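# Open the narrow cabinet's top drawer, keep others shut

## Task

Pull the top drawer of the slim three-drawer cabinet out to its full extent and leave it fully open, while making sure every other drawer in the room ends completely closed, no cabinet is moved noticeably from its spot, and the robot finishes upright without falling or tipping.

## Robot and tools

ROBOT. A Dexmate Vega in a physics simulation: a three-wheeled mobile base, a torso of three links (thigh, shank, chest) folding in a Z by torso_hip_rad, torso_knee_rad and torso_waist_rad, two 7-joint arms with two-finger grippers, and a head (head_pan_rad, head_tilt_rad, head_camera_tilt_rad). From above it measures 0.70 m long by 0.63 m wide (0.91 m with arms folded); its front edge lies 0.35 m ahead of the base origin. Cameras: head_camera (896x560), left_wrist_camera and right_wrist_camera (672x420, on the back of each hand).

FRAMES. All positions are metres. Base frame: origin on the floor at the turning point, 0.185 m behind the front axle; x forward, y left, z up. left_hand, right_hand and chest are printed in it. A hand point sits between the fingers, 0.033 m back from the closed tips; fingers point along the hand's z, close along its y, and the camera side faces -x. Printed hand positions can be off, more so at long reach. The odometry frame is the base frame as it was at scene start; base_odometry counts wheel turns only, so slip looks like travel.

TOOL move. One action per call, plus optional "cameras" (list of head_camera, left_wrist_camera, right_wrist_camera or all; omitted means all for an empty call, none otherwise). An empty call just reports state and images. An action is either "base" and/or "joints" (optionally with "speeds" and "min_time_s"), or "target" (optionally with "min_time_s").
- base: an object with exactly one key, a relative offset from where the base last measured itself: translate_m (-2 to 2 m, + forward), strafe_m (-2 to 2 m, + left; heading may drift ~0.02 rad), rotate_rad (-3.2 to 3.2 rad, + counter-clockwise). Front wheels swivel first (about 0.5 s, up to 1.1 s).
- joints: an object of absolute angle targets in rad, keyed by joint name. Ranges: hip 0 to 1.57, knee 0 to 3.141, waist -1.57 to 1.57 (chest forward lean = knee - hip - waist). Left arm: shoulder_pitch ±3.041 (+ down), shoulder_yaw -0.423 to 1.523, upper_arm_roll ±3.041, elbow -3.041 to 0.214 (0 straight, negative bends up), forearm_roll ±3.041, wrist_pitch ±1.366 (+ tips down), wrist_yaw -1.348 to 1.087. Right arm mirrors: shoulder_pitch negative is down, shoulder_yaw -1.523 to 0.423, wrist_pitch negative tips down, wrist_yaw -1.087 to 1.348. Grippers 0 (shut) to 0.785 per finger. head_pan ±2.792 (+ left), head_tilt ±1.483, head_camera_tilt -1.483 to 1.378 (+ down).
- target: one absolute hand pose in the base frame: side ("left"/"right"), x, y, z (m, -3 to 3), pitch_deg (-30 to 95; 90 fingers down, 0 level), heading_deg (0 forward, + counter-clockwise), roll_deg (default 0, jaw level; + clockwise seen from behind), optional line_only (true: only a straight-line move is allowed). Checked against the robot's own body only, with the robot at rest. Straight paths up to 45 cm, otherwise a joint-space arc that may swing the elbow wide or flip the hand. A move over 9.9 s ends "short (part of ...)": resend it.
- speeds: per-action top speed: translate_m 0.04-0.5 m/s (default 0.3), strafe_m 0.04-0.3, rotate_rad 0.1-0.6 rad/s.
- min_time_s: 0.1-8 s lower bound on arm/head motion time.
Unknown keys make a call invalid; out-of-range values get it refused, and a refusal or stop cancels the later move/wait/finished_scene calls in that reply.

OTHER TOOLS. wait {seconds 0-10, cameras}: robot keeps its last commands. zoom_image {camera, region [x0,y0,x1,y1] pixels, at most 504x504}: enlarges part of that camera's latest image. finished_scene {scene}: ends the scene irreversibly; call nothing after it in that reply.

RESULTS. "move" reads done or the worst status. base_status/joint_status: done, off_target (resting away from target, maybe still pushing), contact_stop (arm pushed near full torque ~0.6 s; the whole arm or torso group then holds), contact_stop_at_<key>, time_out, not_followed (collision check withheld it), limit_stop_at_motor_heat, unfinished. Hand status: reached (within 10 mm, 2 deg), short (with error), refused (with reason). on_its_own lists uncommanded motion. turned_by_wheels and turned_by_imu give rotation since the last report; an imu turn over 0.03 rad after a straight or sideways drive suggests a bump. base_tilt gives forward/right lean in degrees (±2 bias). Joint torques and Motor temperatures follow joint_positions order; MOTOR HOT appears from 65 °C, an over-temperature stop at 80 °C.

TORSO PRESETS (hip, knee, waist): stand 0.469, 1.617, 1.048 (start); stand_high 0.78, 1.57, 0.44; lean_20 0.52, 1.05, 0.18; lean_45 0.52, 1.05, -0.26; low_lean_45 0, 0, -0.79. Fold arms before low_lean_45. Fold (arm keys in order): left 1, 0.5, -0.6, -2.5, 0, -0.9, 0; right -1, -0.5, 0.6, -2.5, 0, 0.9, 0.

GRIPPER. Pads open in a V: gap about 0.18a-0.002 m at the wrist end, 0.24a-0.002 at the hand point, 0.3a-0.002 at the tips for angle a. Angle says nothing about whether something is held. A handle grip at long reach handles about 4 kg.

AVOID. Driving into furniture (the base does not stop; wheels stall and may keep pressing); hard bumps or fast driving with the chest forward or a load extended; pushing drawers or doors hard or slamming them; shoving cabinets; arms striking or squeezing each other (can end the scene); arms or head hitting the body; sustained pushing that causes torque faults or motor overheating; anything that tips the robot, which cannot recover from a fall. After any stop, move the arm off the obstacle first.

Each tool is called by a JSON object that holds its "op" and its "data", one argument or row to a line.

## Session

{"op": "move", "data": {
  "cameras": ["head_camera"]
}}

Scene clock: 0.00 s.
Joint torques (N m): no reading
Motor temperatures (°C): left_arm=[31 31 31 26 40 35 41] | right_arm=[29 27 32 31 36 36 33]
base_odometry: x=+0.000 y=+0.000 heading=+0.000
turned_by_wheels: +0.000
turned_by_imu: +0.000
base_tilt: forward=+0.1 right=+0.8
base_status: not commanded
joint_positions: torso_hip_rad=+0.469 torso_knee_rad=+1.617 torso_waist_rad=+1.048 left_shoulder_pitch_rad=+2.199 left_shoulder_yaw_rad=+0.008 left_upper_arm_roll_rad=-0.009 left_elbow_rad=-1.083 left_forearm_roll_rad=+0.016 left_wrist_pitch_rad=-0.484 left_wrist_yaw_rad=+0.004 left_gripper_rad=+0.005 right_shoulder_pitch_rad=-2.208 right_shoulder_yaw_rad=+0.017 right_upper_arm_roll_rad=-0.013 right_elbow_rad=-1.119 right_forearm_roll_rad=-0.015 right_wrist_pitch_rad=+0.484 right_wrist_yaw_rad=-0.019 right_gripper_rad=+0.005 head_pan_rad=+0.000 head_tilt_rad=+0.000 head_camera_tilt_rad=+0.000
joint_status: not commanded
chest: x=-0.0111 y=+0.0000 z=+1.4155 quat_wxyz=(+0.999, +0.000, +0.050, +0.000) (m; base frame)
left_hand: x=+0.1637 y=+0.2372 z=+0.6154 quat_wxyz=(+0.407, +0.009, +0.913, +0.007) pitch_deg=+41.9 heading_deg=+0.4 roll_deg=+1.6 back=up (m; base frame)
right_hand: x=+0.1747 y=-0.2171 z=+0.6263 quat_wxyz=(+0.419, +0.002, +0.908, +0.001) pitch_deg=+40.4 heading_deg=+0.0 roll_deg=+0.2 back=up (m; base frame)
pictures: head_camera

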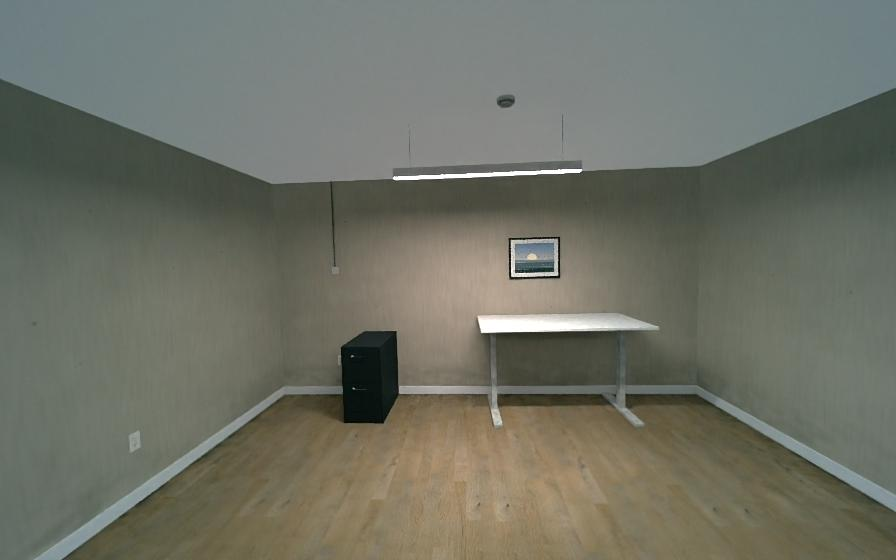

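{"op": "move", "data": {
  "base": {"rotate_rad": -1.4},
  "joints": {"right_shoulder_pitch_rad": -1.4, "right_elbow_rad": -0.8, "right_wrist_pitch_rad": 0.0, "right_gripper_rad": 0.35, "head_camera_tilt_rad": 0.3},
  "cameras": ["head_camera"]
}}

Scene clock: 4.40 s.
Joint torques (N m): left_arm=[4.51 0.77 -0.89 -2.48 0.09 -1.79 0.05] | right_arm=[24.17 -1.51 0.32 -3.1 0.09 1.42 0.02]
move: done
base_odometry: x=+0.002 y=+0.001 heading=-1.404
turned_by_wheels: -1.404
turned_by_imu: -1.396
base_tilt: forward=+0.1 right=+0.7
base_status: done
joint_positions: torso_hip_rad=+0.469 torso_knee_rad=+1.617 torso_waist_rad=+1.048 left_shoulder_pitch_rad=+2.199 left_shoulder_yaw_rad=+0.008 left_upper_arm_roll_rad=-0.009 left_elbow_rad=-1.083 left_forearm_roll_rad=+0.016 left_wrist_pitch_rad=-0.484 left_wrist_yaw_rad=+0.004 left_gripper_rad=+0.005 right_shoulder_pitch_rad=-1.404 right_shoulder_yaw_rad=+0.017 right_upper_arm_roll_rad=-0.013 right_elbow_rad=-0.802 right_forearm_roll_rad=-0.015 right_wrist_pitch_rad=+0.002 right_wrist_yaw_rad=-0.019 right_gripper_rad=+0.350 head_pan_rad=+0.000 head_tilt_rad=+0.000 head_camera_tilt_rad=+0.300
joint_status: all done
chest: x=-0.0111 y=+0.0000 z=+1.4155 quat_wxyz=(+0.999, +0.000, +0.050, +0.000) (m; base frame)
left_hand: x=+0.1637 y=+0.2372 z=+0.6154 quat_wxyz=(+0.407, +0.009, +0.913, +0.007) pitch_deg=+41.9 heading_deg=+0.4 roll_deg=+1.6 back=up (m; base frame)
right_hand: x=+0.5436 y=-0.2161 z=+0.6528 quat_wxyz=(+0.422, -0.006, +0.907, -0.001) pitch_deg=+40.1 heading_deg=+0.2 roll_deg=-0.6 back=up (m; base frame)
pictures: head_camera

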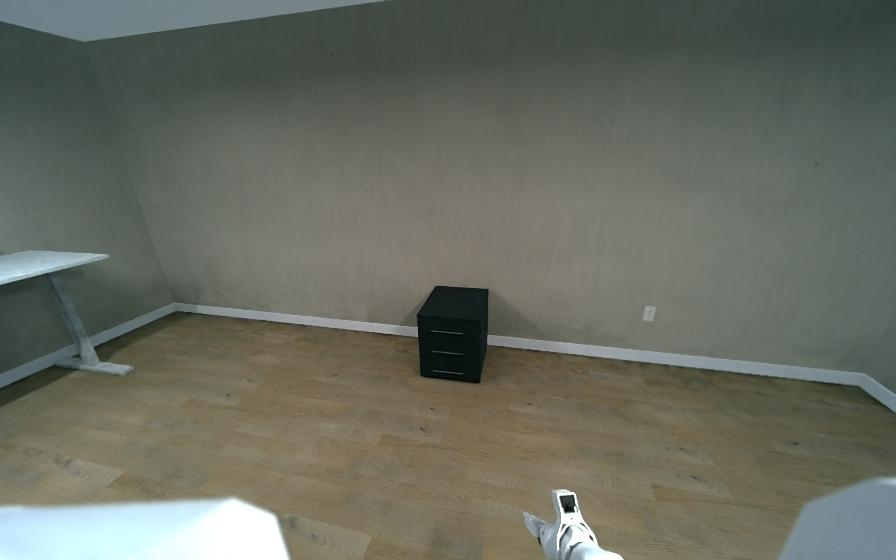

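{"op": "move", "data": {
  "base": {"rotate_rad": 0.329}
}}

{"op": "move", "data": {
  "base": {"translate_m": 1.04},
  "joints": {"torso_hip_rad": 0.0, "torso_knee_rad": 0.8, "torso_waist_rad": 0.1, "right_shoulder_pitch_rad": -0.859, "right_shoulder_yaw_rad": -0.15, "right_upper_arm_roll_rad": -0.805, "right_elbow_rad": -0.548, "right_forearm_roll_rad": -0.785, "right_wrist_pitch_rad": -0.246, "right_wrist_yaw_rad": -1.0, "head_camera_tilt_rad": 0.4}
}}

{"op": "move", "data": {
  "base": {"rotate_rad": -0.494},
  "cameras": ["head_camera", "right_wrist_camera"]
}}

Scene clock: 7.43 s.
Joint torques (N m): left_arm=[5.04 -0.06 -0.89 -2.25 -0.11 -1.38 -0.08] | right_arm=[23.81 -0.69 0.24 -3.34 0.02 1.88 -0.02]
move: done
base_odometry: x=+0.002 y=+0.001 heading=-1.074
turned_by_wheels: +0.330
turned_by_imu: +0.328
base_tilt: forward=+0.1 right=+0.7
base_status: done
joint_positions: torso_hip_rad=+0.469 torso_knee_rad=+1.617 torso_waist_rad=+1.048 left_shoulder_pitch_rad=+2.199 left_shoulder_yaw_rad=+0.008 left_upper_arm_roll_rad=-0.009 left_elbow_rad=-1.083 left_forearm_roll_rad=+0.016 left_wrist_pitch_rad=-0.484 left_wrist_yaw_rad=+0.004 left_gripper_rad=+0.005 right_shoulder_pitch_rad=-1.400 right_shoulder_yaw_rad=+0.017 right_upper_arm_roll_rad=-0.013 right_elbow_rad=-0.800 right_forearm_roll_rad=-0.015 right_wrist_pitch_rad=+0.000 right_wrist_yaw_rad=-0.019 right_gripper_rad=+0.350 head_pan_rad=+0.000 head_tilt_rad=+0.000 head_camera_tilt_rad=+0.300
joint_status: not commanded
chest: x=-0.0111 y=+0.0000 z=+1.4155 quat_wxyz=(+0.999, +0.000, +0.050, +0.000) (m; base frame)
left_hand: x=+0.1637 y=+0.2372 z=+0.6154 quat_wxyz=(+0.407, +0.009, +0.913, +0.007) pitch_deg=+41.9 heading_deg=+0.4 roll_deg=+1.6 back=up (m; base frame)
right_hand: x=+0.5451 y=-0.2161 z=+0.6533 quat_wxyz=(+0.422, -0.006, +0.907, -0.002) pitch_deg=+40.1 heading_deg=+0.2 roll_deg=-0.6 back=up (m; base frame)
pictures: none

Scene clock: 12.73 s.
Joint torques (N m): left_arm=[19.38 -0.55 -2.24 1.54 -0.03 -0.91 0.03] | right_arm=[20.05 -3.26 -2.86 -0.12 -0.5 -0.19 -2.6]
move: done
base_odometry: x=+0.497 y=-0.914 heading=-1.075
turned_by_wheels: -0.001
turned_by_imu: -0.003
base_tilt: forward=+0.1 right=+0.7
base_status: done
joint_positions: torso_hip_rad=+0.001 torso_knee_rad=+0.800 torso_waist_rad=+0.100 left_shoulder_pitch_rad=+2.199 left_shoulder_yaw_rad=+0.008 left_upper_arm_roll_rad=-0.009 left_elbow_rad=-1.083 left_forearm_roll_rad=+0.016 left_wrist_pitch_rad=-0.484 left_wrist_yaw_rad=+0.004 left_gripper_rad=+0.005 right_shoulder_pitch_rad=-0.860 right_shoulder_yaw_rad=-0.150 right_upper_arm_roll_rad=-0.804 right_elbow_rad=-0.548 right_forearm_roll_rad=-0.784 right_wrist_pitch_rad=-0.246 right_wrist_yaw_rad=-0.999 right_gripper_rad=+0.350 head_pan_rad=+0.000 head_tilt_rad=+0.000 head_camera_tilt_rad=+0.400
joint_status: all done
chest: x=+0.1886 y=+0.0000 z=+1.1240 quat_wxyz=(+0.939, +0.000, +0.343, +0.000) (m; base frame)
left_hand: x=-0.1183 y=+0.2372 z=+0.3648 quat_wxyz=(+0.120, +0.011, +0.993, +0.004) pitch_deg=+76.3 heading_deg=+1.4 roll_deg=+2.6 back=up (m; base frame)
right_hand: x=+0.6489 y=-0.1901 z=+0.4286 quat_wxyz=(+0.453, -0.542, +0.543, -0.453) pitch_deg=+10.2 heading_deg=-0.1 roll_deg=-89.9 (m; base frame)
pictures: none

Scene clock: 15.13 s.
Joint torques (N m): left_arm=[19.22 0.49 -0.61 1.76 -0.01 -1.25 -0.14] | right_arm=[18.86 -0.71 -3.17 -0.66 -0.54 -0.27 -2.13]
move: done
base_odometry: x=+0.498 y=-0.914 heading=-1.570
turned_by_wheels: -0.495
turned_by_imu: -0.494
base_tilt: forward=+0.1 right=+0.8
base_status: done
joint_positions: torso_hip_rad=+0.001 torso_knee_rad=+0.800 torso_waist_rad=+0.100 left_shoulder_pitch_rad=+2.199 left_shoulder_yaw_rad=+0.008 left_upper_arm_roll_rad=-0.009 left_elbow_rad=-1.083 left_forearm_roll_rad=+0.016 left_wrist_pitch_rad=-0.484 left_wrist_yaw_rad=+0.004 left_gripper_rad=+0.005 right_shoulder_pitch_rad=-0.859 right_shoulder_yaw_rad=-0.150 right_upper_arm_roll_rad=-0.805 right_elbow_rad=-0.548 right_forearm_roll_rad=-0.785 right_wrist_pitch_rad=-0.246 right_wrist_yaw_rad=-1.000 right_gripper_rad=+0.350 head_pan_rad=+0.000 head_tilt_rad=+0.000 head_camera_tilt_rad=+0.400
joint_status: not commanded
chest: x=+0.1886 y=+0.0000 z=+1.1240 quat_wxyz=(+0.939, +0.000, +0.343, +0.000) (m; base frame)
left_hand: x=-0.1183 y=+0.2372 z=+0.3648 quat_wxyz=(+0.120, +0.011, +0.993, +0.004) pitch_deg=+76.3 heading_deg=+1.4 roll_deg=+2.6 back=up (m; base frame)
right_hand: x=+0.6491 y=-0.1899 z=+0.4290 quat_wxyz=(+0.454, -0.542, +0.542, -0.454) pitch_deg=+10.2 heading_deg=+0.0 roll_deg=-90.0 (m; base frame)
pictures: head_camera, right_wrist_camera

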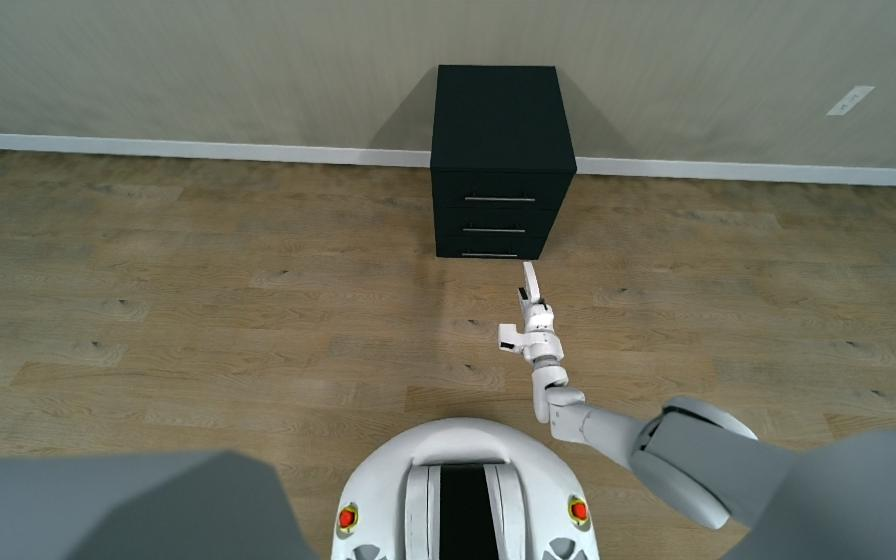

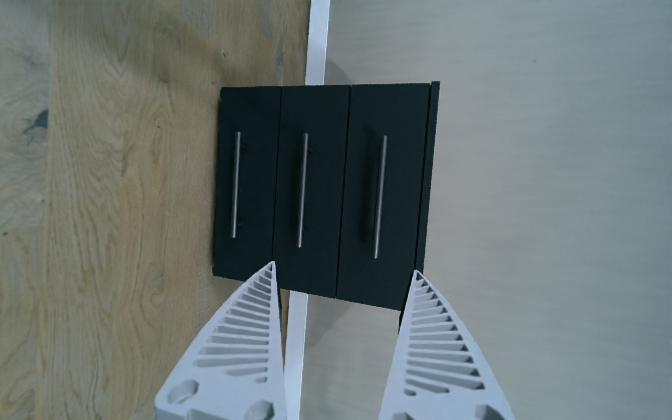

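{"op": "move", "data": {
  "base": {"translate_m": 0.284},
  "joints": {"head_camera_tilt_rad": 0.45},
  "cameras": ["head_camera", "right_wrist_camera"]
}}

{"op": "move", "data": {
  "joints": {"right_gripper_rad": 0.0},
  "cameras": ["head_camera", "right_wrist_camera"]
}}

Scene clock: 18.70 s.
Joint torques (N m): left_arm=[18.35 0.84 -0.65 1.24 -0.02 -0.88 -0.21] | right_arm=[17.72 -1.55 -2.01 0.71 -0.43 -0.14 -2.15]
move: done
base_odometry: x=+0.498 y=-1.198 heading=-1.571
turned_by_wheels: -0.001
turned_by_imu: -0.001
base_tilt: forward=+0.0 right=+0.8
base_status: done
joint_positions: torso_hip_rad=+0.001 torso_knee_rad=+0.800 torso_waist_rad=+0.100 left_shoulder_pitch_rad=+2.199 left_shoulder_yaw_rad=+0.008 left_upper_arm_roll_rad=-0.009 left_elbow_rad=-1.083 left_forearm_roll_rad=+0.016 left_wrist_pitch_rad=-0.484 left_wrist_yaw_rad=+0.004 left_gripper_rad=+0.005 right_shoulder_pitch_rad=-0.859 right_shoulder_yaw_rad=-0.150 right_upper_arm_roll_rad=-0.805 right_elbow_rad=-0.548 right_forearm_roll_rad=-0.785 right_wrist_pitch_rad=-0.246 right_wrist_yaw_rad=-1.000 right_gripper_rad=+0.350 head_pan_rad=+0.000 head_tilt_rad=+0.000 head_camera_tilt_rad=+0.450
joint_status: all done
chest: x=+0.1886 y=+0.0000 z=+1.1240 quat_wxyz=(+0.939, +0.000, +0.343, +0.000) (m; base frame)
left_hand: x=-0.1183 y=+0.2372 z=+0.3648 quat_wxyz=(+0.120, +0.011, +0.993, +0.004) pitch_deg=+76.3 heading_deg=+1.4 roll_deg=+2.6 back=up (m; base frame)
right_hand: x=+0.6491 y=-0.1899 z=+0.4290 quat_wxyz=(+0.454, -0.542, +0.542, -0.454) pitch_deg=+10.2 heading_deg=+0.0 roll_deg=-90.0 (m; base frame)
pictures: head_camera, right_wrist_camera

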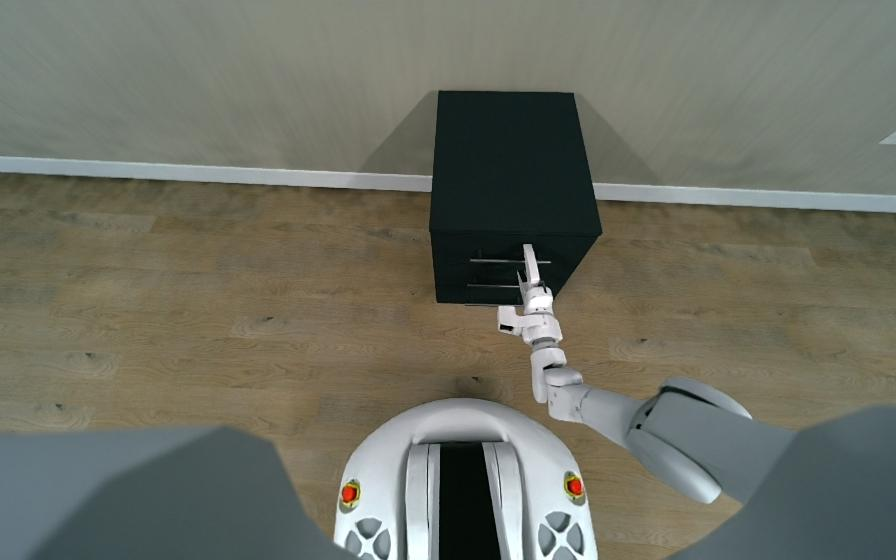

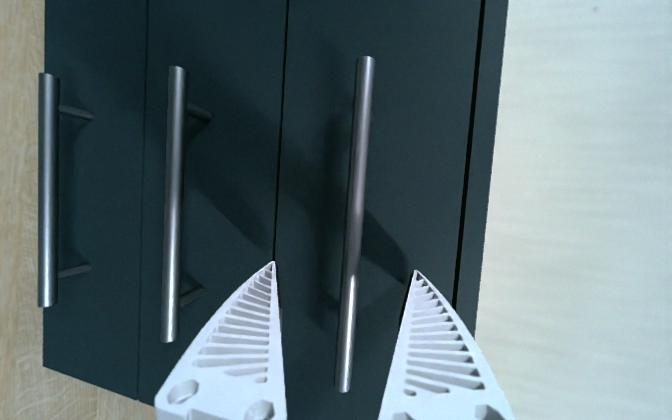

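Scene clock: 19.60 s.
Joint torques (N m): left_arm=[20.62 -1.16 -1.88 1.48 0.09 -0.77 0.15] | right_arm=[10.67 -1.09 -2.48 -0.4 0.09 -0.15 0.84]
move: done
base_odometry: x=+0.498 y=-1.198 heading=-1.571
turned_by_wheels: +0.000
turned_by_imu: +0.000
base_tilt: forward=+0.1 right=+0.8
base_status: not commanded
joint_positions: torso_hip_rad=+0.001 torso_knee_rad=+0.800 torso_waist_rad=+0.100 left_shoulder_pitch_rad=+2.199 left_shoulder_yaw_rad=+0.008 left_upper_arm_roll_rad=-0.009 left_elbow_rad=-1.083 left_forearm_roll_rad=+0.016 left_wrist_pitch_rad=-0.484 left_wrist_yaw_rad=+0.004 left_gripper_rad=+0.005 right_shoulder_pitch_rad=-0.859 right_shoulder_yaw_rad=-0.150 right_upper_arm_roll_rad=-0.805 right_elbow_rad=-0.548 right_forearm_roll_rad=-0.785 right_wrist_pitch_rad=-0.246 right_wrist_yaw_rad=-1.000 right_gripper_rad=+0.000 head_pan_rad=+0.000 head_tilt_rad=+0.000 head_camera_tilt_rad=+0.450
joint_status: all done
chest: x=+0.1885 y=+0.0000 z=+1.1240 quat_wxyz=(+0.939, +0.000, +0.343, +0.000) (m; base frame)
left_hand: x=-0.1183 y=+0.2372 z=+0.3648 quat_wxyz=(+0.120, +0.011, +0.993, +0.004) pitch_deg=+76.3 heading_deg=+1.4 roll_deg=+2.6 back=up (m; base frame)
right_hand: x=+0.6493 y=-0.1899 z=+0.4293 quat_wxyz=(+0.454, -0.542, +0.542, -0.454) pitch_deg=+10.1 heading_deg=+0.0 roll_deg=-90.0 (m; base frame)
pictures: head_camera, right_wrist_camera

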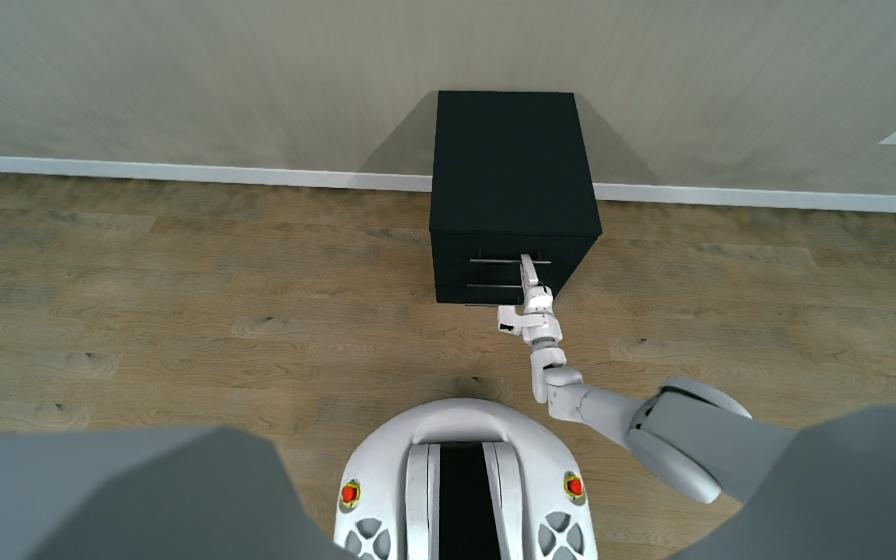

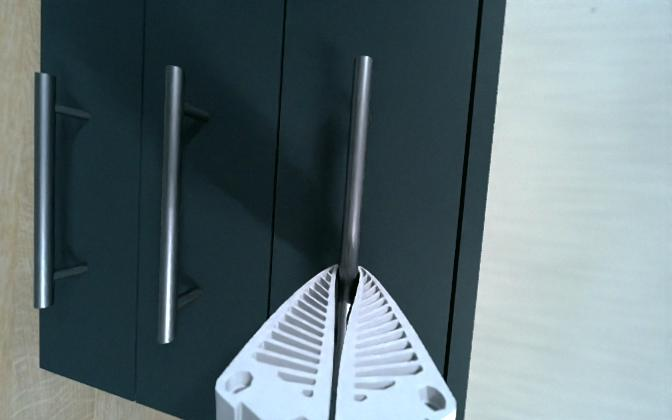

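{"op": "move", "data": {
  "base": {"translate_m": -0.32},
  "speeds": {"translate_m": 0.2},
  "cameras": ["head_camera"]
}}

{"op": "move", "data": {
  "base": {"translate_m": -0.08},
  "speeds": {"translate_m": 0.1},
  "cameras": ["head_camera", "right_wrist_camera"]
}}

Scene clock: 22.67 s.
Joint torques (N m): left_arm=[19.2 -1.09 -0.98 1.46 -0.03 -0.92 0.06] | right_arm=[5.75 -6.52 3.43 2.31 2.84 -3.05 0.59]
move: done
base_odometry: x=+0.498 y=-0.878 heading=-1.572
turned_by_wheels: +0.000
turned_by_imu: +0.000
base_tilt: forward=+0.1 right=+0.7
base_status: done
joint_positions: torso_hip_rad=+0.001 torso_knee_rad=+0.800 torso_waist_rad=+0.100 left_shoulder_pitch_rad=+2.199 left_shoulder_yaw_rad=+0.008 left_upper_arm_roll_rad=-0.009 left_elbow_rad=-1.083 left_forearm_roll_rad=+0.016 left_wrist_pitch_rad=-0.484 left_wrist_yaw_rad=+0.004 left_gripper_rad=+0.005 right_shoulder_pitch_rad=-0.859 right_shoulder_yaw_rad=-0.150 right_upper_arm_roll_rad=-0.805 right_elbow_rad=-0.548 right_forearm_roll_rad=-0.786 right_wrist_pitch_rad=-0.245 right_wrist_yaw_rad=-1.000 right_gripper_rad=+0.000 head_pan_rad=+0.000 head_tilt_rad=+0.000 head_camera_tilt_rad=+0.450
joint_status: not commanded
chest: x=+0.1884 y=+0.0000 z=+1.1240 quat_wxyz=(+0.939, +0.000, +0.343, +0.000) (m; base frame)
left_hand: x=-0.1183 y=+0.2372 z=+0.3647 quat_wxyz=(+0.120, +0.011, +0.993, +0.004) pitch_deg=+76.2 heading_deg=+1.4 roll_deg=+2.6 back=up (m; base frame)
right_hand: x=+0.6495 y=-0.1890 z=+0.4296 quat_wxyz=(+0.455, -0.542, +0.542, -0.454) pitch_deg=+10.1 heading_deg=+0.1 roll_deg=-89.9 (m; base frame)
pictures: head_camera

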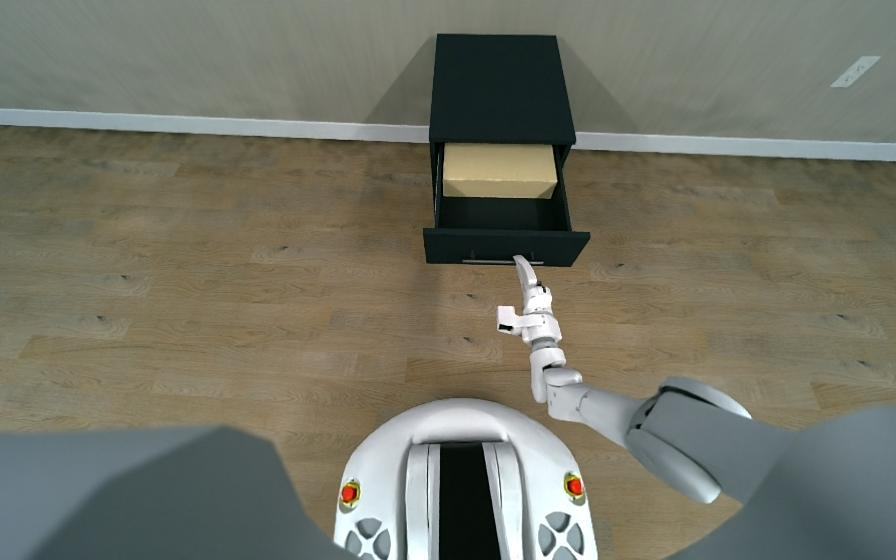

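Scene clock: 24.37 s.
Joint torques (N m): left_arm=[17.48 -0.64 -1.65 1.86 0.05 -0.52 -0.05] | right_arm=[5.28 -1.55 3.07 0.12 0.1 -0.6 -1.53]
move: done
base_odometry: x=+0.498 y=-0.798 heading=-1.572
turned_by_wheels: -0.001
turned_by_imu: -0.001
base_tilt: forward=+0.1 right=+0.7
base_status: done
joint_positions: torso_hip_rad=+0.001 torso_knee_rad=+0.800 torso_waist_rad=+0.100 left_shoulder_pitch_rad=+2.199 left_shoulder_yaw_rad=+0.008 left_upper_arm_roll_rad=-0.009 left_elbow_rad=-1.083 left_forearm_roll_rad=+0.016 left_wrist_pitch_rad=-0.484 left_wrist_yaw_rad=+0.004 left_gripper_rad=+0.005 right_shoulder_pitch_rad=-0.859 right_shoulder_yaw_rad=-0.150 right_upper_arm_roll_rad=-0.805 right_elbow_rad=-0.548 right_forearm_roll_rad=-0.785 right_wrist_pitch_rad=-0.246 right_wrist_yaw_rad=-1.000 right_gripper_rad=+0.000 head_pan_rad=+0.000 head_tilt_rad=+0.000 head_camera_tilt_rad=+0.450
joint_status: not commanded
chest: x=+0.1885 y=+0.0000 z=+1.1240 quat_wxyz=(+0.939, +0.000, +0.343, +0.000) (m; base frame)
left_hand: x=-0.1183 y=+0.2372 z=+0.3647 quat_wxyz=(+0.120, +0.011, +0.993, +0.004) pitch_deg=+76.3 heading_deg=+1.4 roll_deg=+2.6 back=up (m; base frame)
right_hand: x=+0.6494 y=-0.1896 z=+0.4293 quat_wxyz=(+0.454, -0.542, +0.542, -0.454) pitch_deg=+10.1 heading_deg=+0.0 roll_deg=-90.0 (m; base frame)
pictures: head_camera, right_wrist_camera

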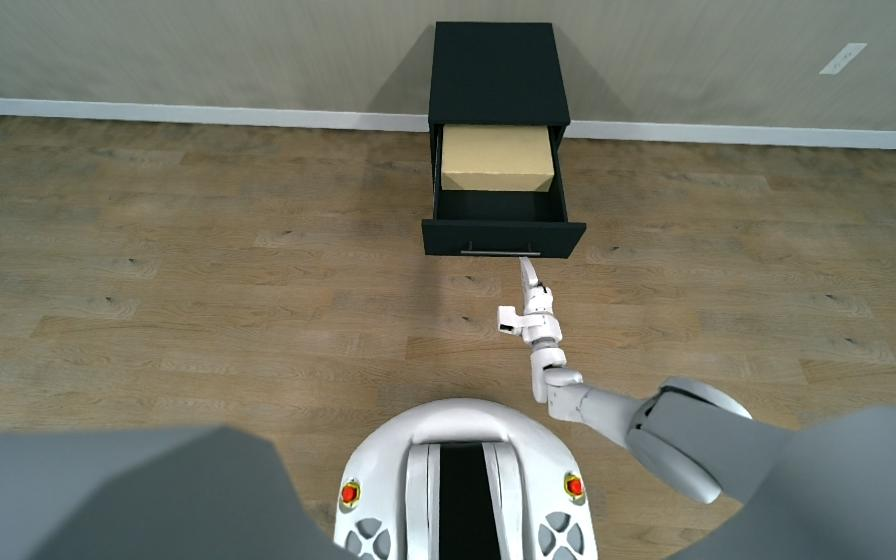

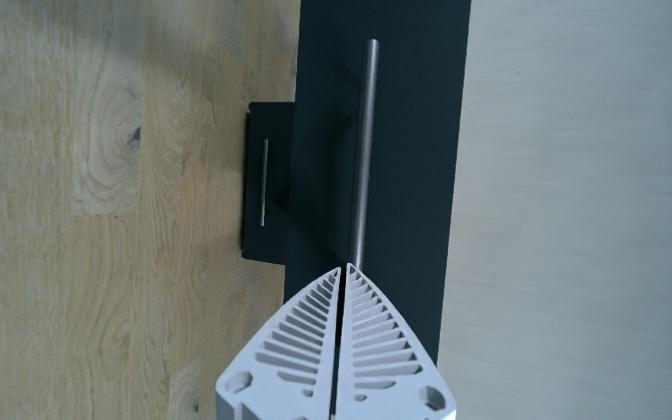

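{"op": "move", "data": {
  "joints": {"head_pan_rad": 2.75, "head_camera_tilt_rad": 0.88},
  "cameras": ["head_camera"]
}}

Scene clock: 27.13 s.
Joint torques (N m): left_arm=[17.56 -0.4 -0.59 2.71 -0.12 -0.77 0.11] | right_arm=[5.88 -2.79 2.95 -0.6 -0.18 0.26 -1.71]
move: done
base_odometry: x=+0.498 y=-0.798 heading=-1.572
turned_by_wheels: +0.000
turned_by_imu: +0.000
base_tilt: forward=+0.1 right=+0.7
base_status: not commanded
joint_positions: torso_hip_rad=+0.001 torso_knee_rad=+0.800 torso_waist_rad=+0.100 left_shoulder_pitch_rad=+2.199 left_shoulder_yaw_rad=+0.008 left_upper_arm_roll_rad=-0.009 left_elbow_rad=-1.083 left_forearm_roll_rad=+0.016 left_wrist_pitch_rad=-0.484 left_wrist_yaw_rad=+0.004 left_gripper_rad=+0.005 right_shoulder_pitch_rad=-0.859 right_shoulder_yaw_rad=-0.150 right_upper_arm_roll_rad=-0.805 right_elbow_rad=-0.548 right_forearm_roll_rad=-0.785 right_wrist_pitch_rad=-0.246 right_wrist_yaw_rad=-1.000 right_gripper_rad=+0.000 head_pan_rad=+2.750 head_tilt_rad=+0.000 head_camera_tilt_rad=+0.880
joint_status: all done
chest: x=+0.1885 y=+0.0000 z=+1.1240 quat_wxyz=(+0.939, +0.000, +0.343, +0.000) (m; base frame)
left_hand: x=-0.1183 y=+0.2372 z=+0.3647 quat_wxyz=(+0.120, +0.011, +0.993, +0.004) pitch_deg=+76.3 heading_deg=+1.4 roll_deg=+2.6 back=up (m; base frame)
right_hand: x=+0.6494 y=-0.1896 z=+0.4293 quat_wxyz=(+0.454, -0.542, +0.542, -0.454) pitch_deg=+10.1 heading_deg=+0.0 roll_deg=-90.0 (m; base frame)
pictures: head_camera

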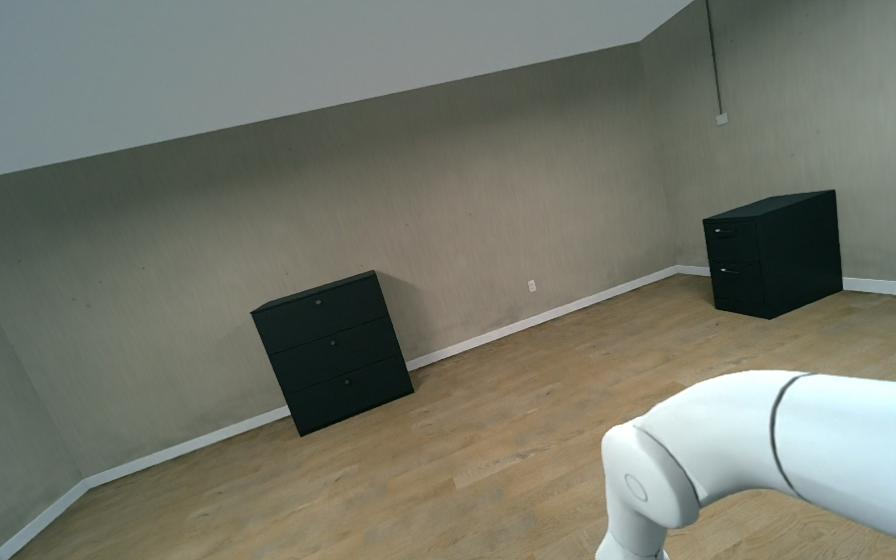

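All the other drawers are shut.

{"op": "finished_scene", "data": {
  "scene": 3
}}

The scene is finished: the task was done.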